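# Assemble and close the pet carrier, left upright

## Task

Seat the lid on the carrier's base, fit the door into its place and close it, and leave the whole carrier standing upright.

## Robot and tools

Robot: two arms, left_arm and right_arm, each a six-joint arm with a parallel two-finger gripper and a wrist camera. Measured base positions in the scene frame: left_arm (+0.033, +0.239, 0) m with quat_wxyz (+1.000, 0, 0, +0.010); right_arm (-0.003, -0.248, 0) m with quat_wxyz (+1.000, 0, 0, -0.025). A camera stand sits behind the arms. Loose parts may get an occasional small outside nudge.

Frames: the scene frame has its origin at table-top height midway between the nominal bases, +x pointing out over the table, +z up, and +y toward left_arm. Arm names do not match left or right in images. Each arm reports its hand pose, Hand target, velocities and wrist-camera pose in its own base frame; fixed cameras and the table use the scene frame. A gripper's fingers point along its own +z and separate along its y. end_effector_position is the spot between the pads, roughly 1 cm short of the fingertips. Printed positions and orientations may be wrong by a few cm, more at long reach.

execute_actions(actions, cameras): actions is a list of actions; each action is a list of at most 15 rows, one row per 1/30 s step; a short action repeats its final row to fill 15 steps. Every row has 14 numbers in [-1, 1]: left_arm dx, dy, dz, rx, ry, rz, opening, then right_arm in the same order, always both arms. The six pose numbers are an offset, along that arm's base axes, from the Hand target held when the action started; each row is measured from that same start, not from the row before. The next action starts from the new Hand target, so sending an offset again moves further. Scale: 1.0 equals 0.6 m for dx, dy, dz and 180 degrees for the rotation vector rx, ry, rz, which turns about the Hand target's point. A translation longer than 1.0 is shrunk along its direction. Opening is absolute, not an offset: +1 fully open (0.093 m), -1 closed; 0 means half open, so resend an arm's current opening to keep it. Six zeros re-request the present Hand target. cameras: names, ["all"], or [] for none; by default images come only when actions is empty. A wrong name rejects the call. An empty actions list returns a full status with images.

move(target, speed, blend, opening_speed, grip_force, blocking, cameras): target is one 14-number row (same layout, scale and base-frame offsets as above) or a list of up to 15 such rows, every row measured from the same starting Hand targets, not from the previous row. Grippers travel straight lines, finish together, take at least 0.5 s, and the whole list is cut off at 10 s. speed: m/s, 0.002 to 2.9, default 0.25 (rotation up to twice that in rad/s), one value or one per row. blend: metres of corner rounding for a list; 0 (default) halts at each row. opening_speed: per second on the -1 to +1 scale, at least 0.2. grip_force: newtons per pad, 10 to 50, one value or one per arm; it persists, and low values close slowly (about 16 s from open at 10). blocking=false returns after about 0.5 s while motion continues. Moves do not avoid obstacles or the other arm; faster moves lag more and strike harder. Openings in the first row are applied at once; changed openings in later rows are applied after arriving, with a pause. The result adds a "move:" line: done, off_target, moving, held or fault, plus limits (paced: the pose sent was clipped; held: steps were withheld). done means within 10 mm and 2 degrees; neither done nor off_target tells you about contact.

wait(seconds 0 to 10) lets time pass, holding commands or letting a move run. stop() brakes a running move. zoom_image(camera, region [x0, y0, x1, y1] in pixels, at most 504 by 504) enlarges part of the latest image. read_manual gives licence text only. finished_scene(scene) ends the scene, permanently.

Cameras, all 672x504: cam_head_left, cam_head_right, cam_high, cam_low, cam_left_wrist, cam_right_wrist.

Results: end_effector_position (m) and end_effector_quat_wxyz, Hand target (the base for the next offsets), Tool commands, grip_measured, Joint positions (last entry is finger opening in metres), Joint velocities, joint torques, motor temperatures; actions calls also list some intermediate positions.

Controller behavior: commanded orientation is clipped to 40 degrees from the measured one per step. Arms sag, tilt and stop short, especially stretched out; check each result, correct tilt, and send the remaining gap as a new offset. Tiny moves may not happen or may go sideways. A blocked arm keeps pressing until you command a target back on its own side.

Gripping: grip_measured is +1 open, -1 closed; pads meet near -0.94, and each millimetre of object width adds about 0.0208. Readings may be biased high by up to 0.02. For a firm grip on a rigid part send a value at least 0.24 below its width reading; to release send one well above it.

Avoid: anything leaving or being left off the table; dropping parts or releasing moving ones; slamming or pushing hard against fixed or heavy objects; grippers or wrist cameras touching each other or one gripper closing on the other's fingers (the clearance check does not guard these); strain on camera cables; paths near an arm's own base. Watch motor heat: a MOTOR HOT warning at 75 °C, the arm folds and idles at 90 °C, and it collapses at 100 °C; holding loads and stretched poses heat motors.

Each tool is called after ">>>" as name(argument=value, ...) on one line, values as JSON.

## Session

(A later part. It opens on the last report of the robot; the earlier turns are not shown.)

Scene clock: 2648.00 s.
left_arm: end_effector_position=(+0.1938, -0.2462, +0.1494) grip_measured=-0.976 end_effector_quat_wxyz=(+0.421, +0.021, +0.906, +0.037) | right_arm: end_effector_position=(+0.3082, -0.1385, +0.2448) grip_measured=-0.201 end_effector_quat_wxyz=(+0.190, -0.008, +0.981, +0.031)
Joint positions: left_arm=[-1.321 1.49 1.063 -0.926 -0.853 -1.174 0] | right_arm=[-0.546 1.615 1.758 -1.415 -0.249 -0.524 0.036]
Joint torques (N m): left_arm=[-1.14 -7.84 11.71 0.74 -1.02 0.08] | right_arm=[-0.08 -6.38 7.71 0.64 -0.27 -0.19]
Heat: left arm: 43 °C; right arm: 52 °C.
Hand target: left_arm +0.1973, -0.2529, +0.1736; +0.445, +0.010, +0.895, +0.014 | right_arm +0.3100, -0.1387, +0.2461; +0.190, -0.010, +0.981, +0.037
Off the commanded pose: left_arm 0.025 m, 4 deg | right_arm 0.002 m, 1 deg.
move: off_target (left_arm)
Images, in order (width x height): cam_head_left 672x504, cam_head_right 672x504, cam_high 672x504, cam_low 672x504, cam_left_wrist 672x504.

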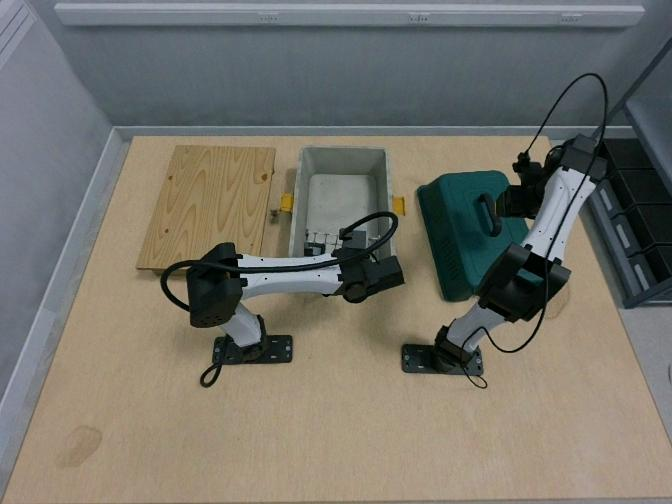

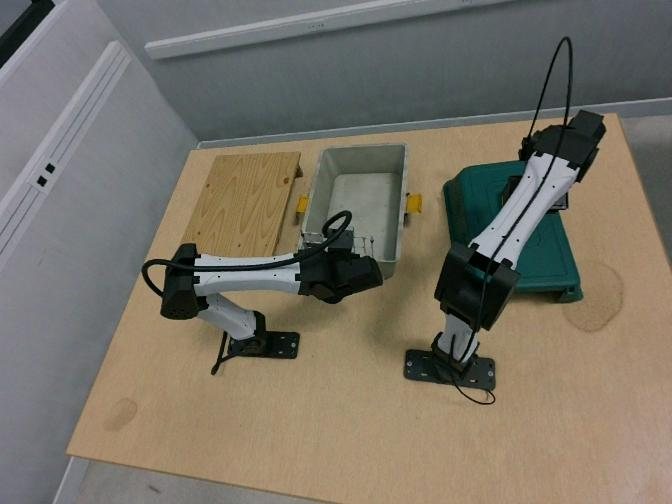

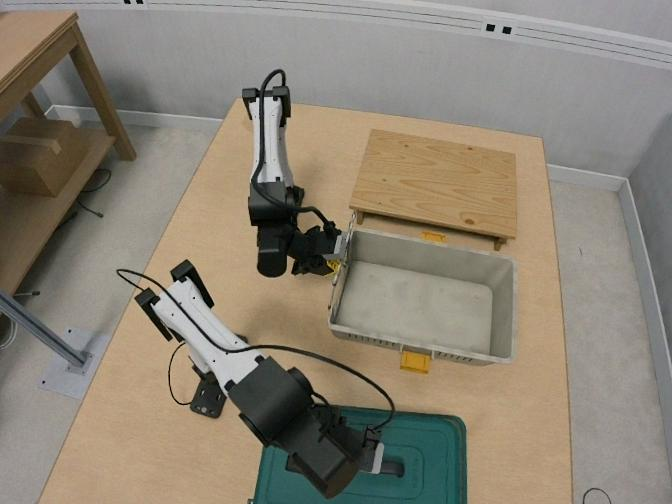

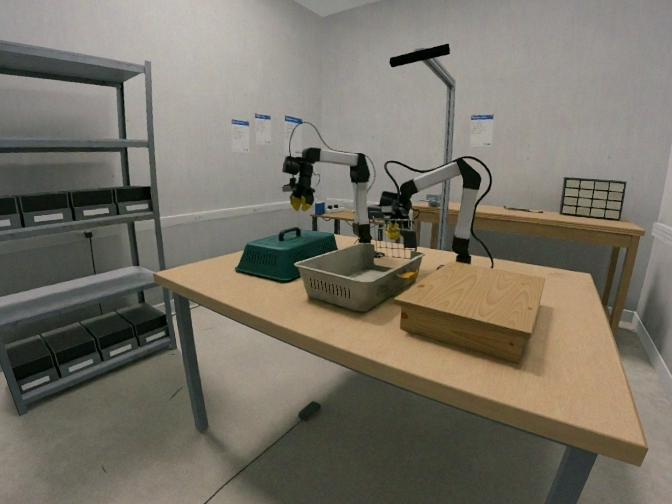

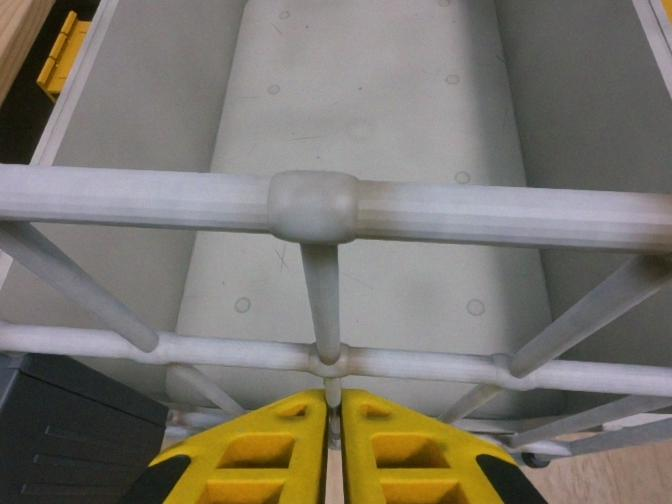

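>>> move(target=[[-0.006,-0.004,0.02,-0.016,0.0,0.0,-1, 0.0,0.0,0,0.0,0.0,0.0,-0.2]], speed=0.06, cameras=["cam_head_left","cam_head_right","cam_left_wrist","cam_high","cam_low"])

>>> zoom_image(camera="cam_head_left", region=[280, 220, 410, 320])

>>> zoom_image(camera="cam_low", region=[360, 200, 460, 290])

>>> zoom_image(camera="cam_high", region=[300, 190, 370, 350])

Scene clock: 2661.67 s.
left_arm: end_effector_position=(+0.1914, -0.2489, +0.1623) grip_measured=-0.976 end_effector_quat_wxyz=(+0.425, +0.016, +0.905, +0.019) | right_arm: end_effector_position=(+0.3082, -0.1385, +0.2448) grip_measured=-0.201 end_effector_quat_wxyz=(+0.190, -0.008, +0.981, +0.031)
Joint positions: left_arm=[-1.331 1.463 1.086 -0.943 -0.853 -1.182 0] | right_arm=[-0.546 1.615 1.758 -1.415 -0.249 -0.524 0.036]
Joint torques (N m): left_arm=[-1.2 -7.72 11.78 0.85 -0.92 -0.03] | right_arm=[-0.06 -6.38 7.73 0.64 -0.26 -0.19]
Heat: left arm: 45 °C; right arm: 52 °C.
Hand target: left_arm +0.1936, -0.2553, +0.1856; +0.445, -0.001, +0.895, -0.008 | right_arm +0.3100, -0.1387, +0.2461; +0.190, -0.010, +0.981, +0.037
Off the commanded pose: left_arm 0.024 m, 4 deg | right_arm 0.002 m, 1 deg.
move: off_target (left_arm)
Images, in order (width x height): cam_head_left 672x504, cam_head_right 672x504, cam_high 672x504, cam_low 672x504, cam_left_wrist 672x504.

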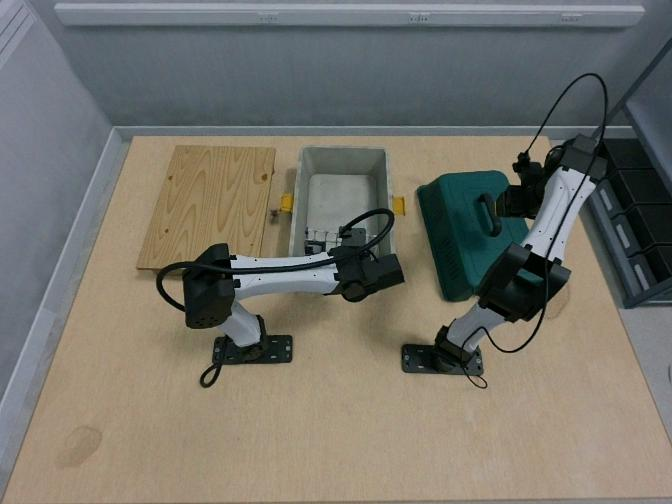

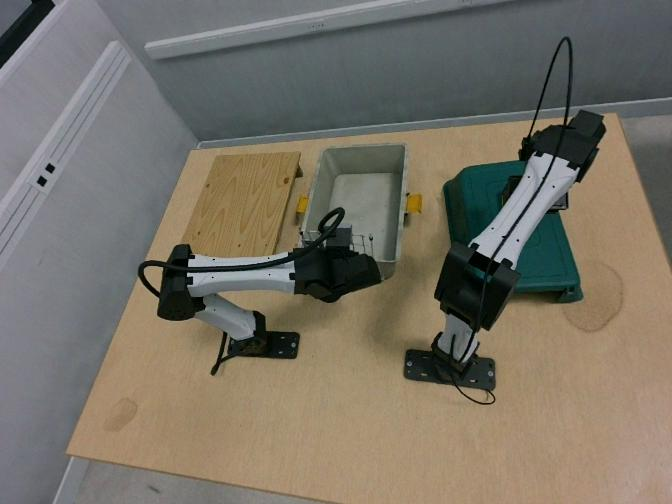

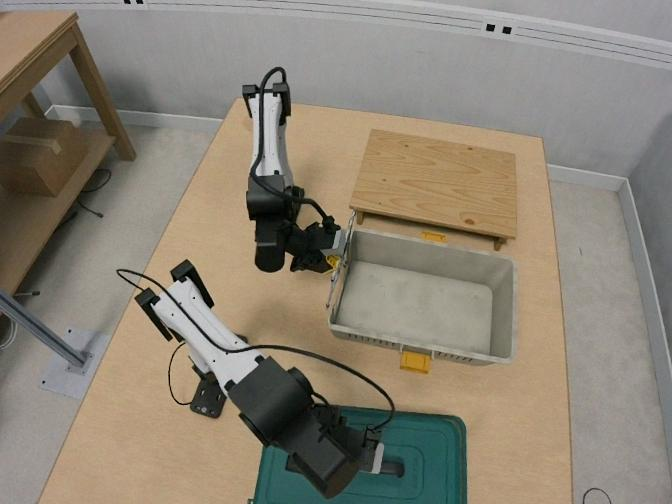

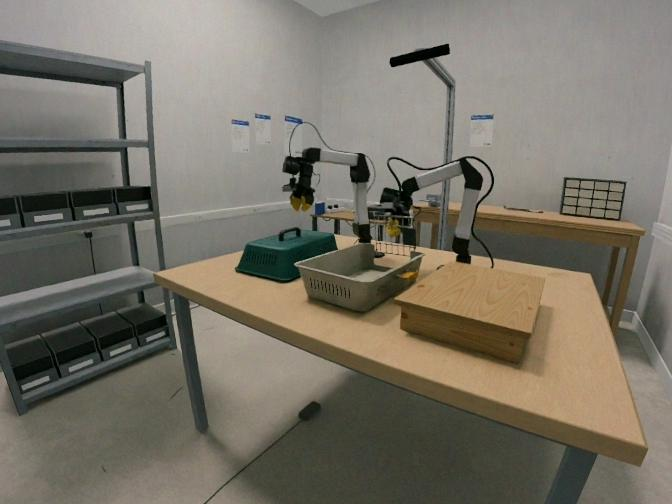

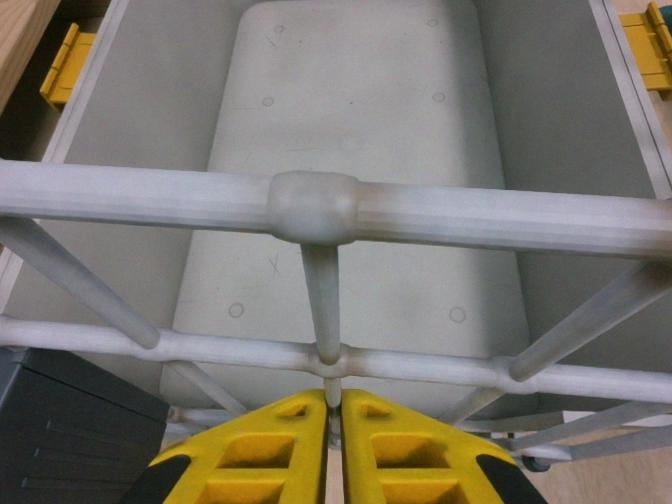

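Scaled by 3.877 from the camera's 672x504 image, which has a finer 960x720 frame.

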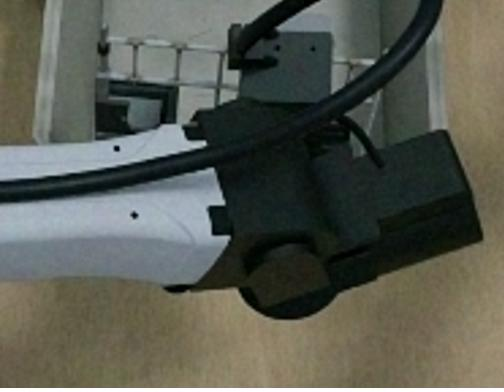

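Scaled by 5.040 from the camera's 672x504 image, which has a finer 960x720 frame.

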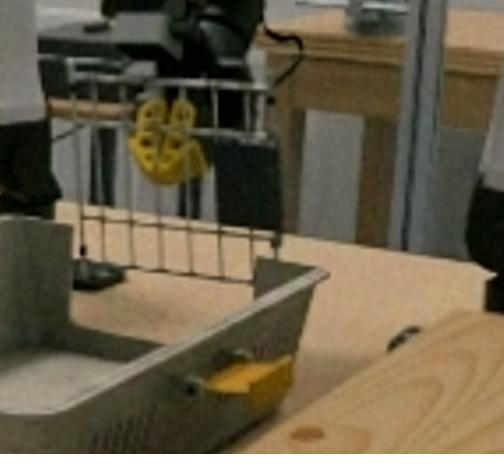

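Scaled by 3.150 from the camera's 672x504 image, which has a finer 960x720 frame.

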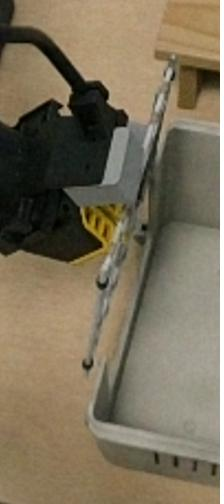

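>>> move(target=[[0.0,-0.002,-0.005,-0.016,0.0,0.0,-1, 0.0,0.0,0,0.0,0.0,0.0,-0.2]], speed=0.06, cameras=["cam_head_left","cam_head_right","cam_left_wrist","cam_high","cam_low"])

>>> zoom_image(camera="cam_head_left", region=[280, 220, 410, 320])

>>> zoom_image(camera="cam_low", region=[360, 200, 460, 290])

>>> zoom_image(camera="cam_high", region=[300, 190, 370, 350])

>>> zoom_image(camera="cam_head_right", region=[280, 220, 410, 320])

Scene clock: 2678.17 s.
left_arm: end_effector_position=(+0.1923, -0.2533, +0.1698) grip_measured=-0.976 end_effector_quat_wxyz=(+0.431, +0.003, +0.903, -0.006) | right_arm: end_effector_position=(+0.3082, -0.1385, +0.2448) grip_measured=-0.201 end_effector_quat_wxyz=(+0.190, -0.008, +0.981, +0.031)
Joint positions: left_arm=[-1.331 1.441 1.086 -0.912 -0.851 -1.185 0] | right_arm=[-0.546 1.615 1.758 -1.415 -0.249 -0.524 0.036]
Joint torques (N m): left_arm=[-0.85 -7.66 8.21 1.25 -0.79 -0.03] | right_arm=[-0.09 -6.38 7.75 0.64 -0.26 -0.2]
Motor temperatures (°C): left_arm=[28 40 47 29 30 27 27] | right_arm=[27 47 52 25 24 27 24]
Heat: left arm: 47 °C; right arm: 52 °C.
Hand target: left_arm +0.1936, -0.2565, +0.1826; +0.445, -0.012, +0.895, -0.031 | right_arm +0.3100, -0.1387, +0.2461; +0.190, -0.010, +0.981, +0.037
Off the commanded pose: left_arm 0.013 m, 4 deg | right_arm 0.002 m, 1 deg.
move: off_target (left_arm)
Images, in order (width x height): cam_head_left 672x504, cam_head_right 672x504, cam_high 672x504, cam_low 672x504, cam_left_wrist 672x504.

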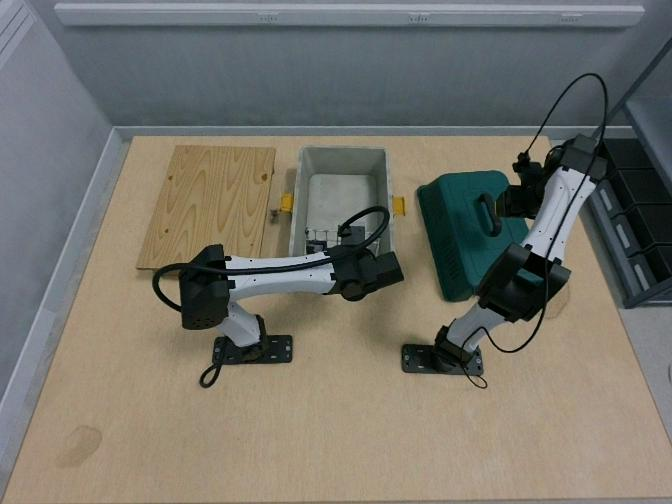

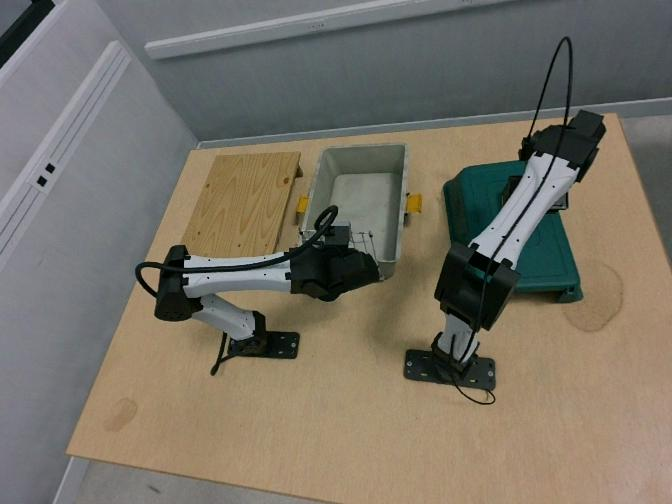

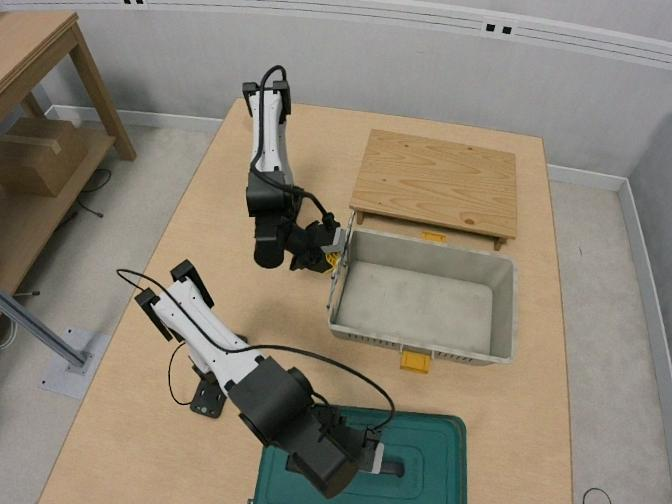

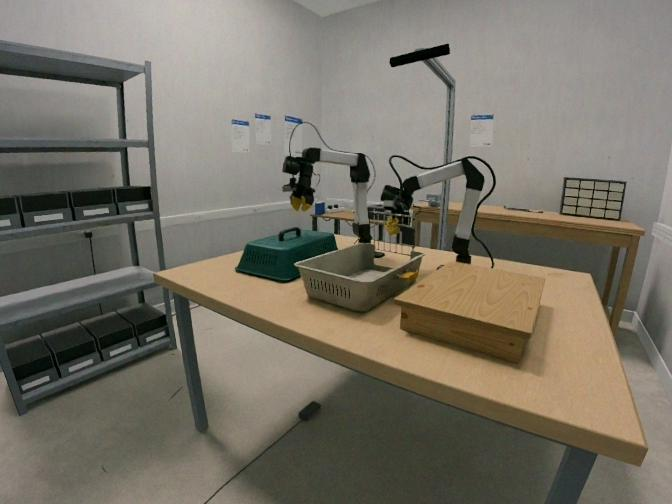

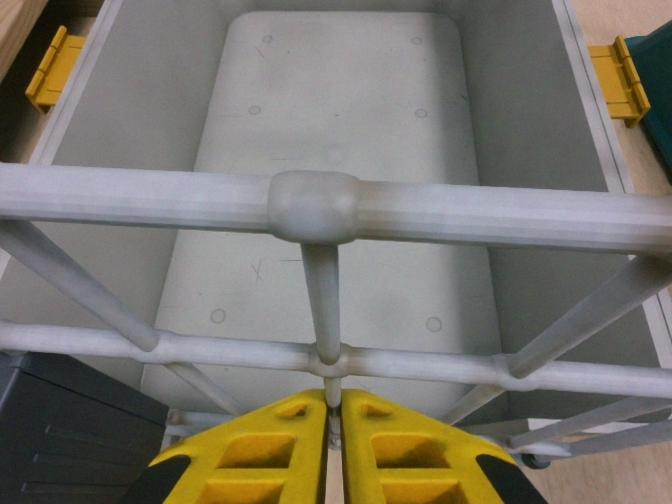

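Scaled by 3.877 from the camera's 672x504 image, which has a finer 960x720 frame.

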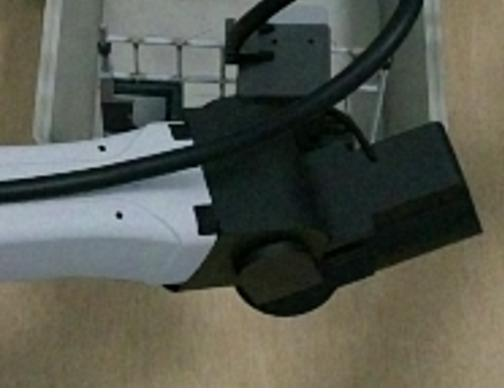

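Scaled by 5.040 from the camera's 672x504 image, which has a finer 960x720 frame.

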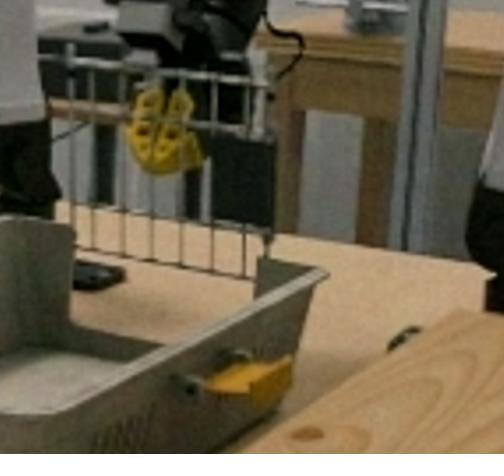

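Scaled by 3.150 from the camera's 672x504 image, which has a finer 960x720 frame.

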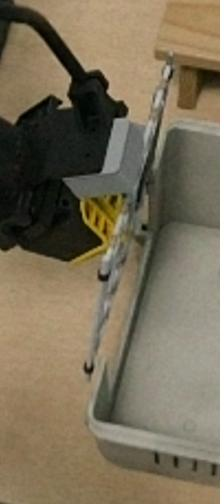

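Scaled by 3.877 from the camera's 672x504 image, which has a finer 960x720 frame.

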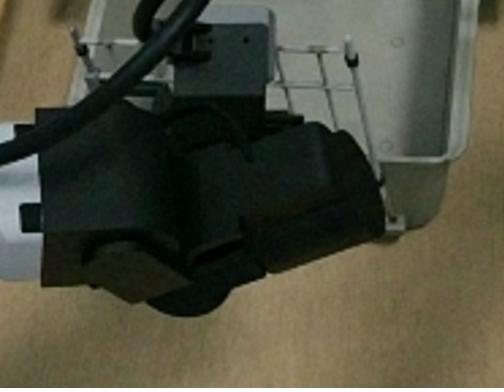

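>>> move(target=[[0.003,-0.002,-0.05,0.004,0.0,0.0,-1, 0.0,0.0,0,0.0,0.0,0.0,-0.2]], speed=0.05, cameras=["cam_head_left","cam_head_right","cam_left_wrist","cam_high","cam_low"])

>>> zoom_image(camera="cam_head_left", region=[280, 220, 410, 320])

>>> zoom_image(camera="cam_low", region=[360, 200, 460, 290])

>>> zoom_image(camera="cam_high", region=[300, 190, 370, 350])

>>> zoom_image(camera="cam_head_right", region=[280, 220, 410, 320])

Scene clock: 2693.57 s.
left_arm: end_effector_position=(+0.1924, -0.2548, +0.1495) grip_measured=-0.976 end_effector_quat_wxyz=(+0.433, -0.003, +0.901, -0.019) | right_arm: end_effector_position=(+0.3082, -0.1385, +0.2448) grip_measured=-0.201 end_effector_quat_wxyz=(+0.190, -0.008, +0.981, +0.031)
Joint positions: left_arm=[-1.331 1.441 0.998 -0.796 -0.849 -1.186 0] | right_arm=[-0.546 1.615 1.758 -1.415 -0.249 -0.524 0.036]
Joint torques (N m): left_arm=[-0.43 -4.89 7.54 1.38 -0.83 0.06] | right_arm=[-0.08 -6.37 7.72 0.64 -0.26 -0.19]
Heat: left arm: 46 °C; right arm: 52 °C.
Hand target: left_arm +0.1954, -0.2577, +0.1526; +0.445, -0.009, +0.895, -0.025 | right_arm +0.3100, -0.1387, +0.2461; +0.190, -0.010, +0.981, +0.037
Off the commanded pose: left_arm 0.005 m, 2 deg | right_arm 0.002 m, 1 deg.
move: done
Images, in order (width x height): cam_head_left 672x504, cam_head_right 672x504, cam_high 672x504, cam_low 672x504, cam_left_wrist 672x504.

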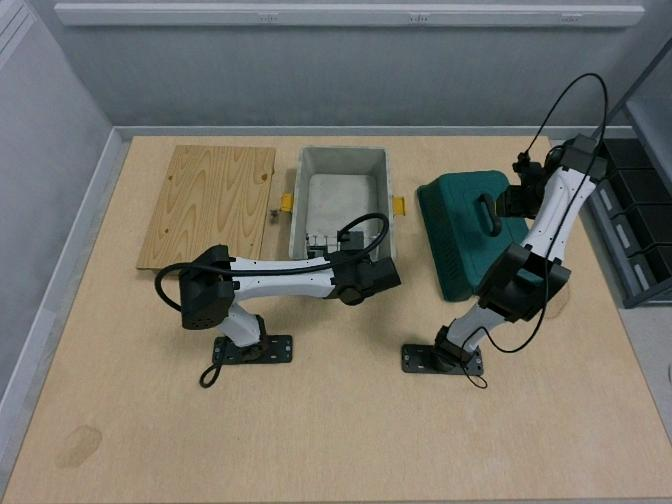

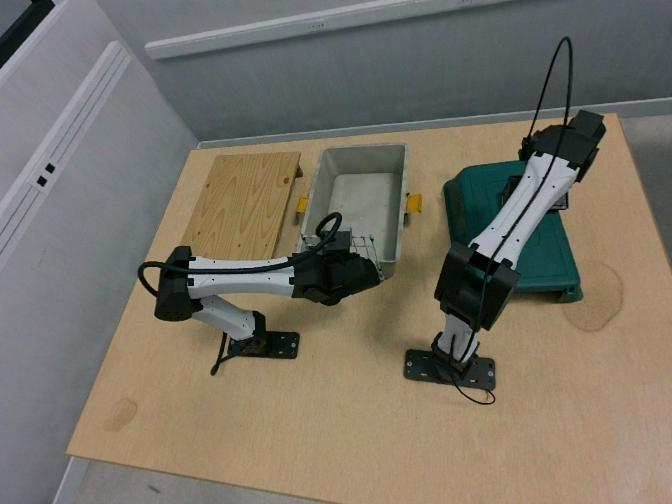

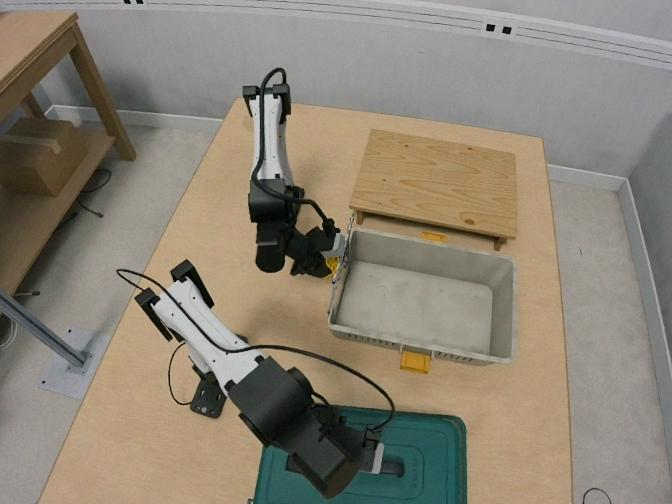

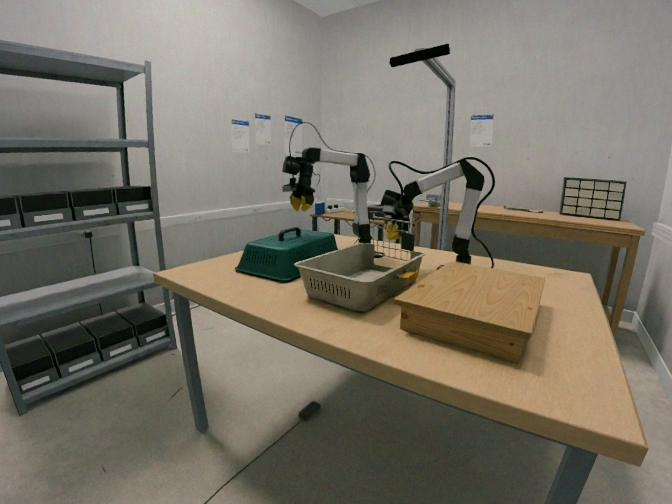

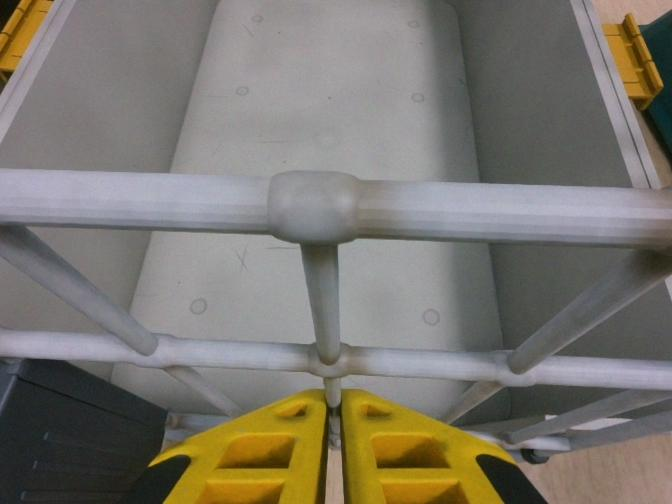

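Scaled by 3.877 from the camera's 672x504 image, which has a finer 960x720 frame.

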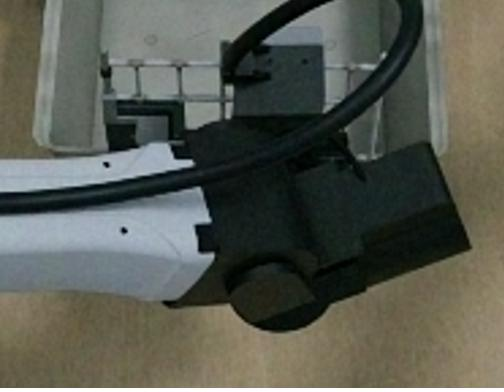

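Scaled by 5.040 from the camera's 672x504 image, which has a finer 960x720 frame.

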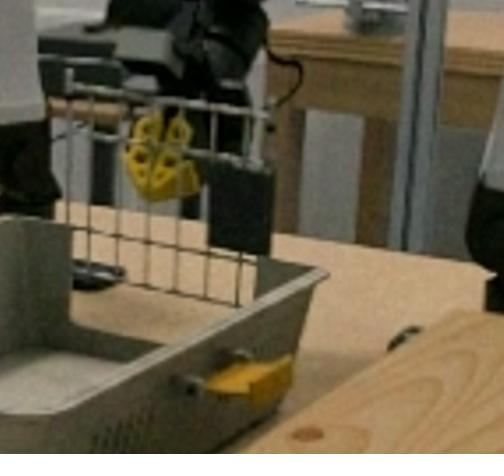

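Scaled by 3.150 from the camera's 672x504 image, which has a finer 960x720 frame.

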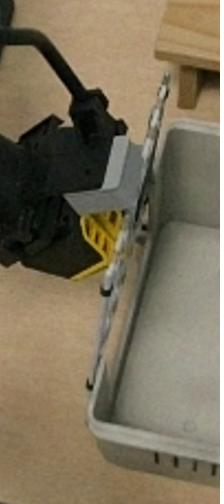

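Scaled by 3.877 from the camera's 672x504 image, which has a finer 960x720 frame.

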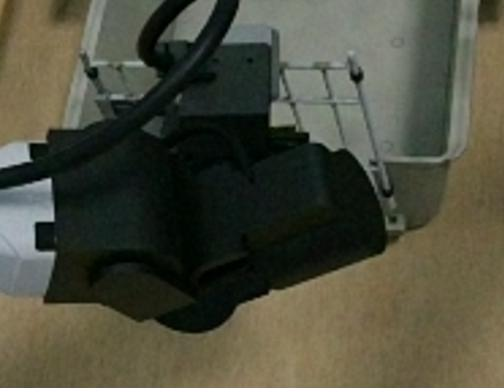

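>>> move(target=[[0.002,-0.001,-0.025,0.006,0.0,0.0,-1, 0.0,0.0,0,0.0,0.0,0.0,-0.2]], speed=0.04, cameras=["cam_head_left","cam_head_right","cam_left_wrist","cam_high","cam_low"])

>>> zoom_image(camera="cam_head_left", region=[280, 220, 410, 320])

>>> zoom_image(camera="cam_low", region=[360, 200, 460, 290])

>>> zoom_image(camera="cam_high", region=[300, 190, 370, 350])

>>> zoom_image(camera="cam_head_right", region=[360, 240, 400, 290])

Scene clock: 2707.17 s.
left_arm: end_effector_position=(+0.1926, -0.2555, +0.1345) grip_measured=-0.976 end_effector_quat_wxyz=(+0.431, +0.000, +0.902, -0.012) | right_arm: end_effector_position=(+0.3082, -0.1385, +0.2448) grip_measured=-0.201 end_effector_quat_wxyz=(+0.190, -0.008, +0.981, +0.031)
Joint positions: left_arm=[-1.331 1.467 0.964 -0.751 -0.849 -1.186 0] | right_arm=[-0.546 1.615 1.758 -1.415 -0.249 -0.524 0.036]
Joint torques (N m): left_arm=[-0.21 -4.83 7.46 1.4 -0.87 0.11] | right_arm=[-0.06 -6.38 7.73 0.64 -0.26 -0.19]
Heat: left arm: 44 °C; right arm: 52 °C.
Hand target: left_arm +0.1966, -0.2583, +0.1377; +0.446, -0.005, +0.895, -0.017 | right_arm +0.3100, -0.1387, +0.2461; +0.190, -0.010, +0.981, +0.037
Off the commanded pose: left_arm 0.006 m, 2 deg | right_arm 0.002 m, 1 deg.
move: done
Images, in order (width x height): cam_head_left 672x504, cam_head_right 672x504, cam_high 672x504, cam_low 672x504, cam_left_wrist 672x504.

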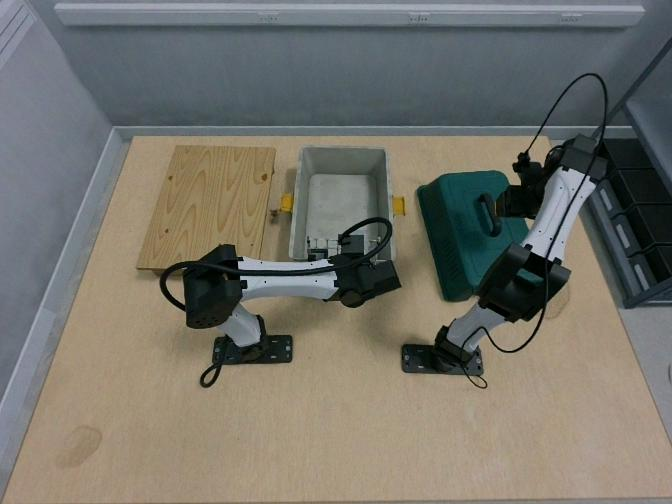

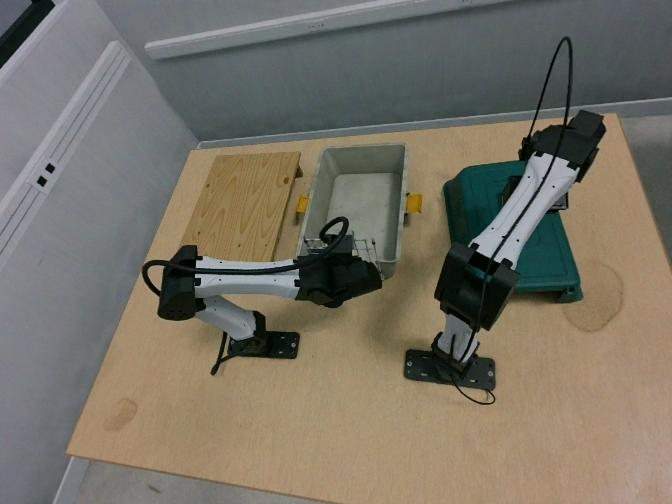

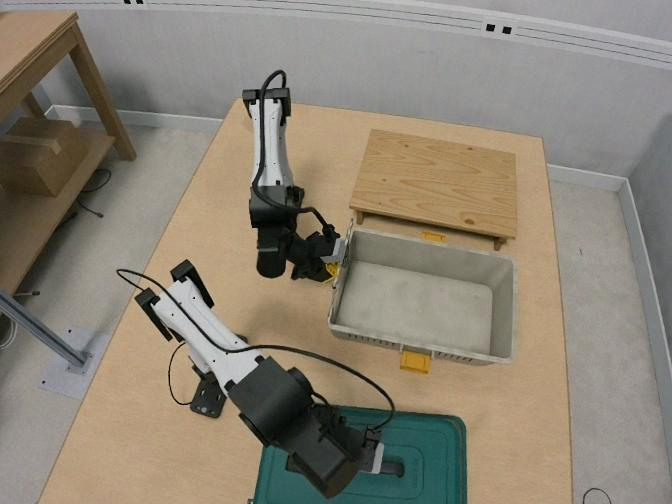

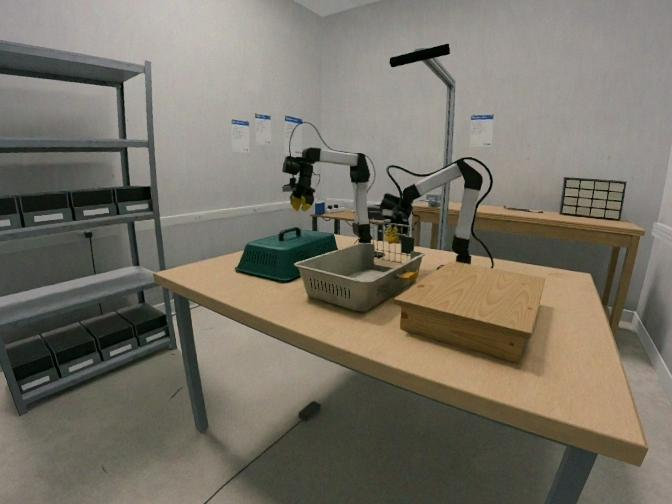

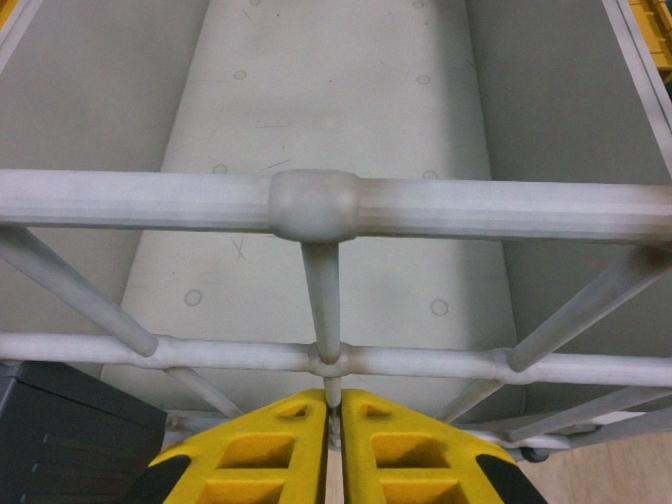

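Scaled by 3.877 from the camera's 672x504 image, which has a finer 960x720 frame.

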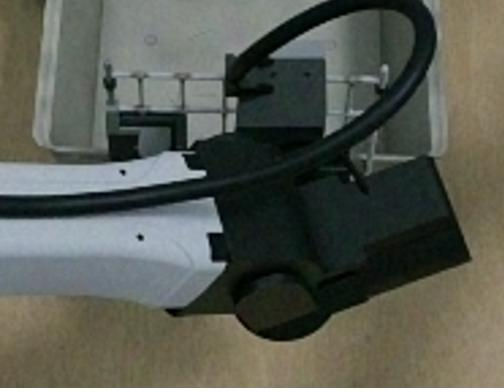

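Scaled by 5.040 from the camera's 672x504 image, which has a finer 960x720 frame.

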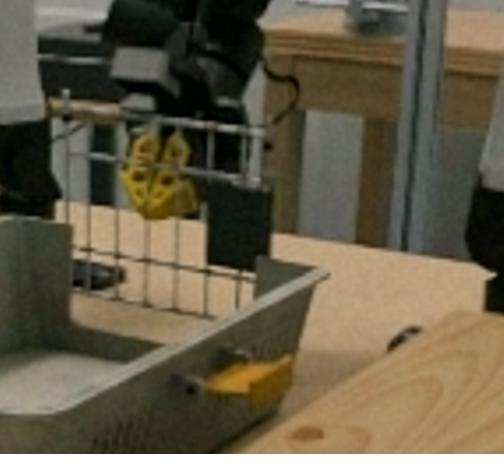

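Scaled by 3.150 from the camera's 672x504 image, which has a finer 960x720 frame.

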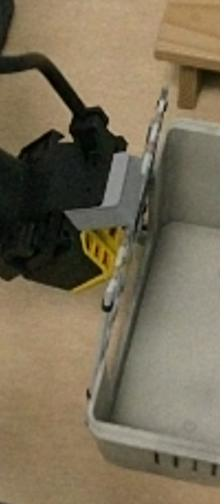

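Scaled by 10.080 from the camera's 672x504 image, which has a finer 960x720 frame.

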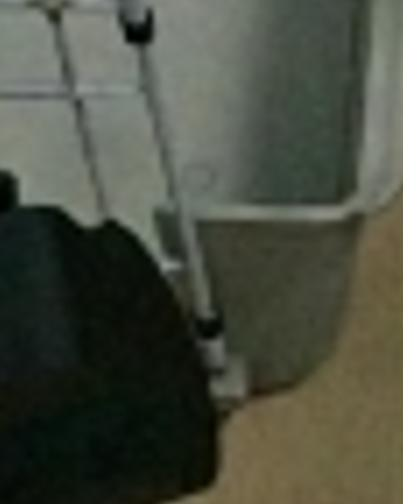

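>>> move(target=[[0.001,-0.004,-0.016,0.0,0.0,0.0,-1, 0.0,0.0,0,0.0,0.0,0.0,-0.2]], speed=0.04, cameras=["cam_head_left","cam_head_right","cam_left_wrist","cam_high","cam_low"])

>>> zoom_image(camera="cam_head_left", region=[280, 220, 410, 320])

>>> zoom_image(camera="cam_high", region=[320, 260, 370, 350])

>>> zoom_image(camera="cam_head_right", region=[360, 240, 400, 290])

Scene clock: 2720.90 s.
left_arm: end_effector_position=(+0.1928, -0.2570, +0.1253) grip_measured=-0.976 end_effector_quat_wxyz=(+0.430, +0.001, +0.903, -0.010) | right_arm: end_effector_position=(+0.3082, -0.1385, +0.2448) grip_measured=-0.201 end_effector_quat_wxyz=(+0.190, -0.008, +0.981, +0.031)
Joint positions: left_arm=[-1.331 1.486 0.944 -0.717 -0.848 -1.186 0] | right_arm=[-0.546 1.615 1.758 -1.415 -0.249 -0.524 0.036]
Joint torques (N m): left_arm=[-0.21 -4.72 7.25 1.45 -0.88 0.11] | right_arm=[-0.08 -6.37 7.73 0.64 -0.26 -0.19]
Heat: left arm: 43 °C; right arm: 52 °C.
Hand target: left_arm +0.1972, -0.2607, +0.1280; +0.445, -0.005, +0.895, -0.017 | right_arm +0.3100, -0.1387, +0.2461; +0.190, -0.010, +0.981, +0.037
Off the commanded pose: left_arm 0.006 m, 2 deg | right_arm 0.002 m, 1 deg.
move: done
Images, in order (width x height): cam_head_left 672x504, cam_head_right 672x504, cam_high 672x504, cam_low 672x504, cam_left_wrist 672x504.

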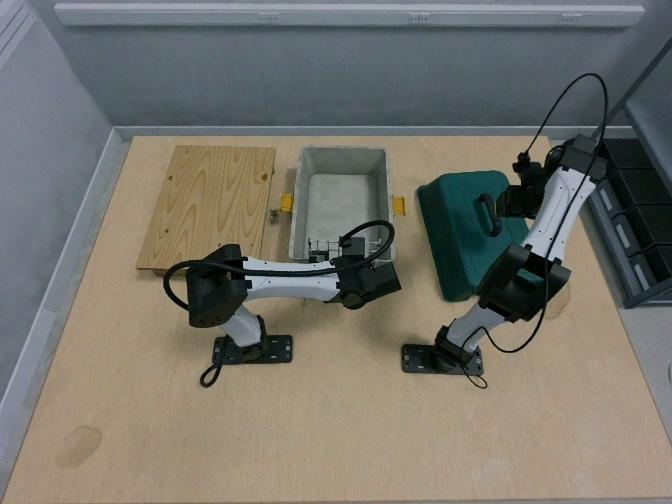

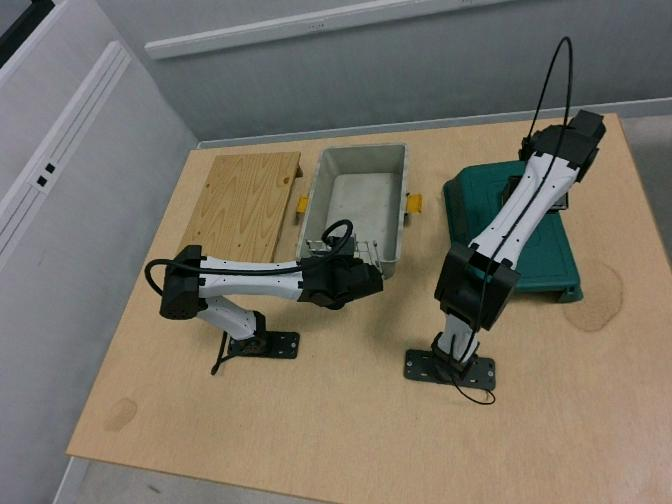

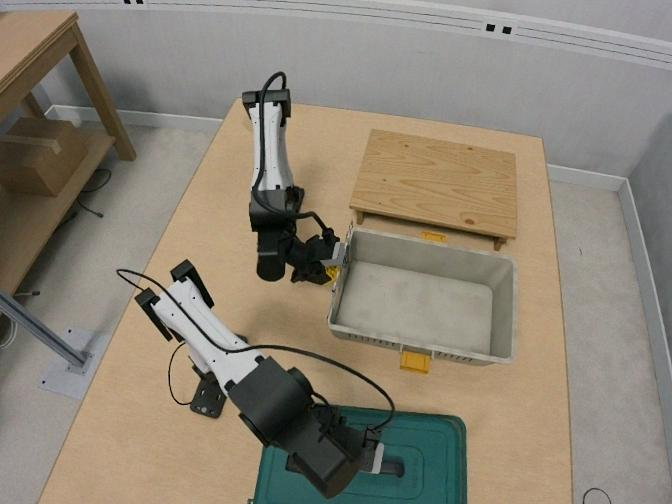

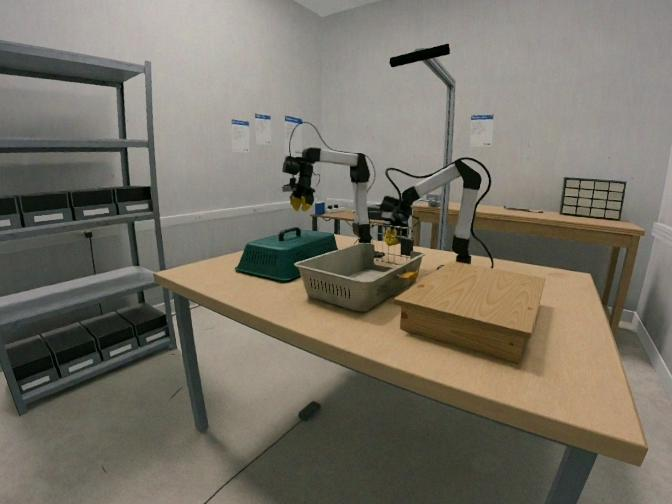

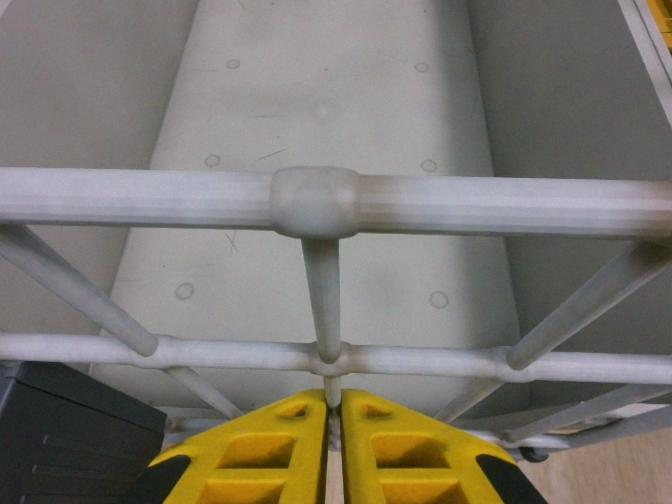

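Scaled by 3.877 from the camera's 672x504 image, which has a finer 960x720 frame.

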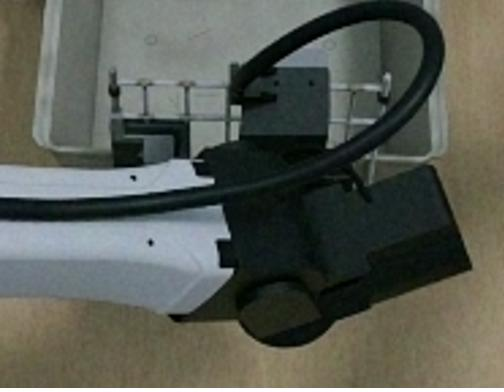

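Scaled by 5.600 from the camera's 672x504 image, which has a finer 960x720 frame.

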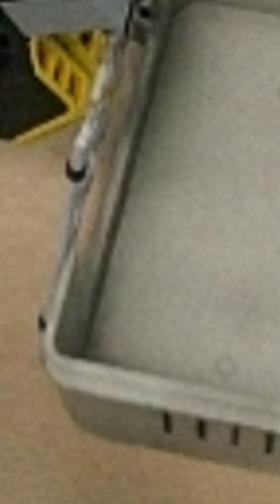

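Scaled by 10.080 from the camera's 672x504 image, which has a finer 960x720 frame.

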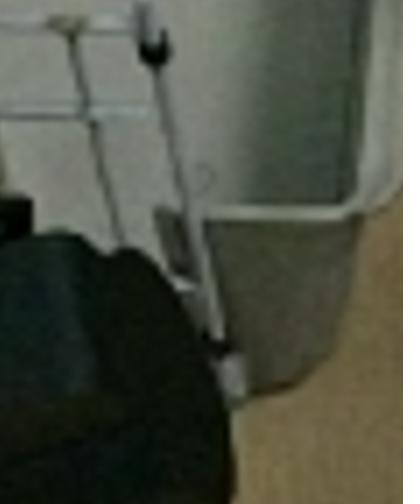

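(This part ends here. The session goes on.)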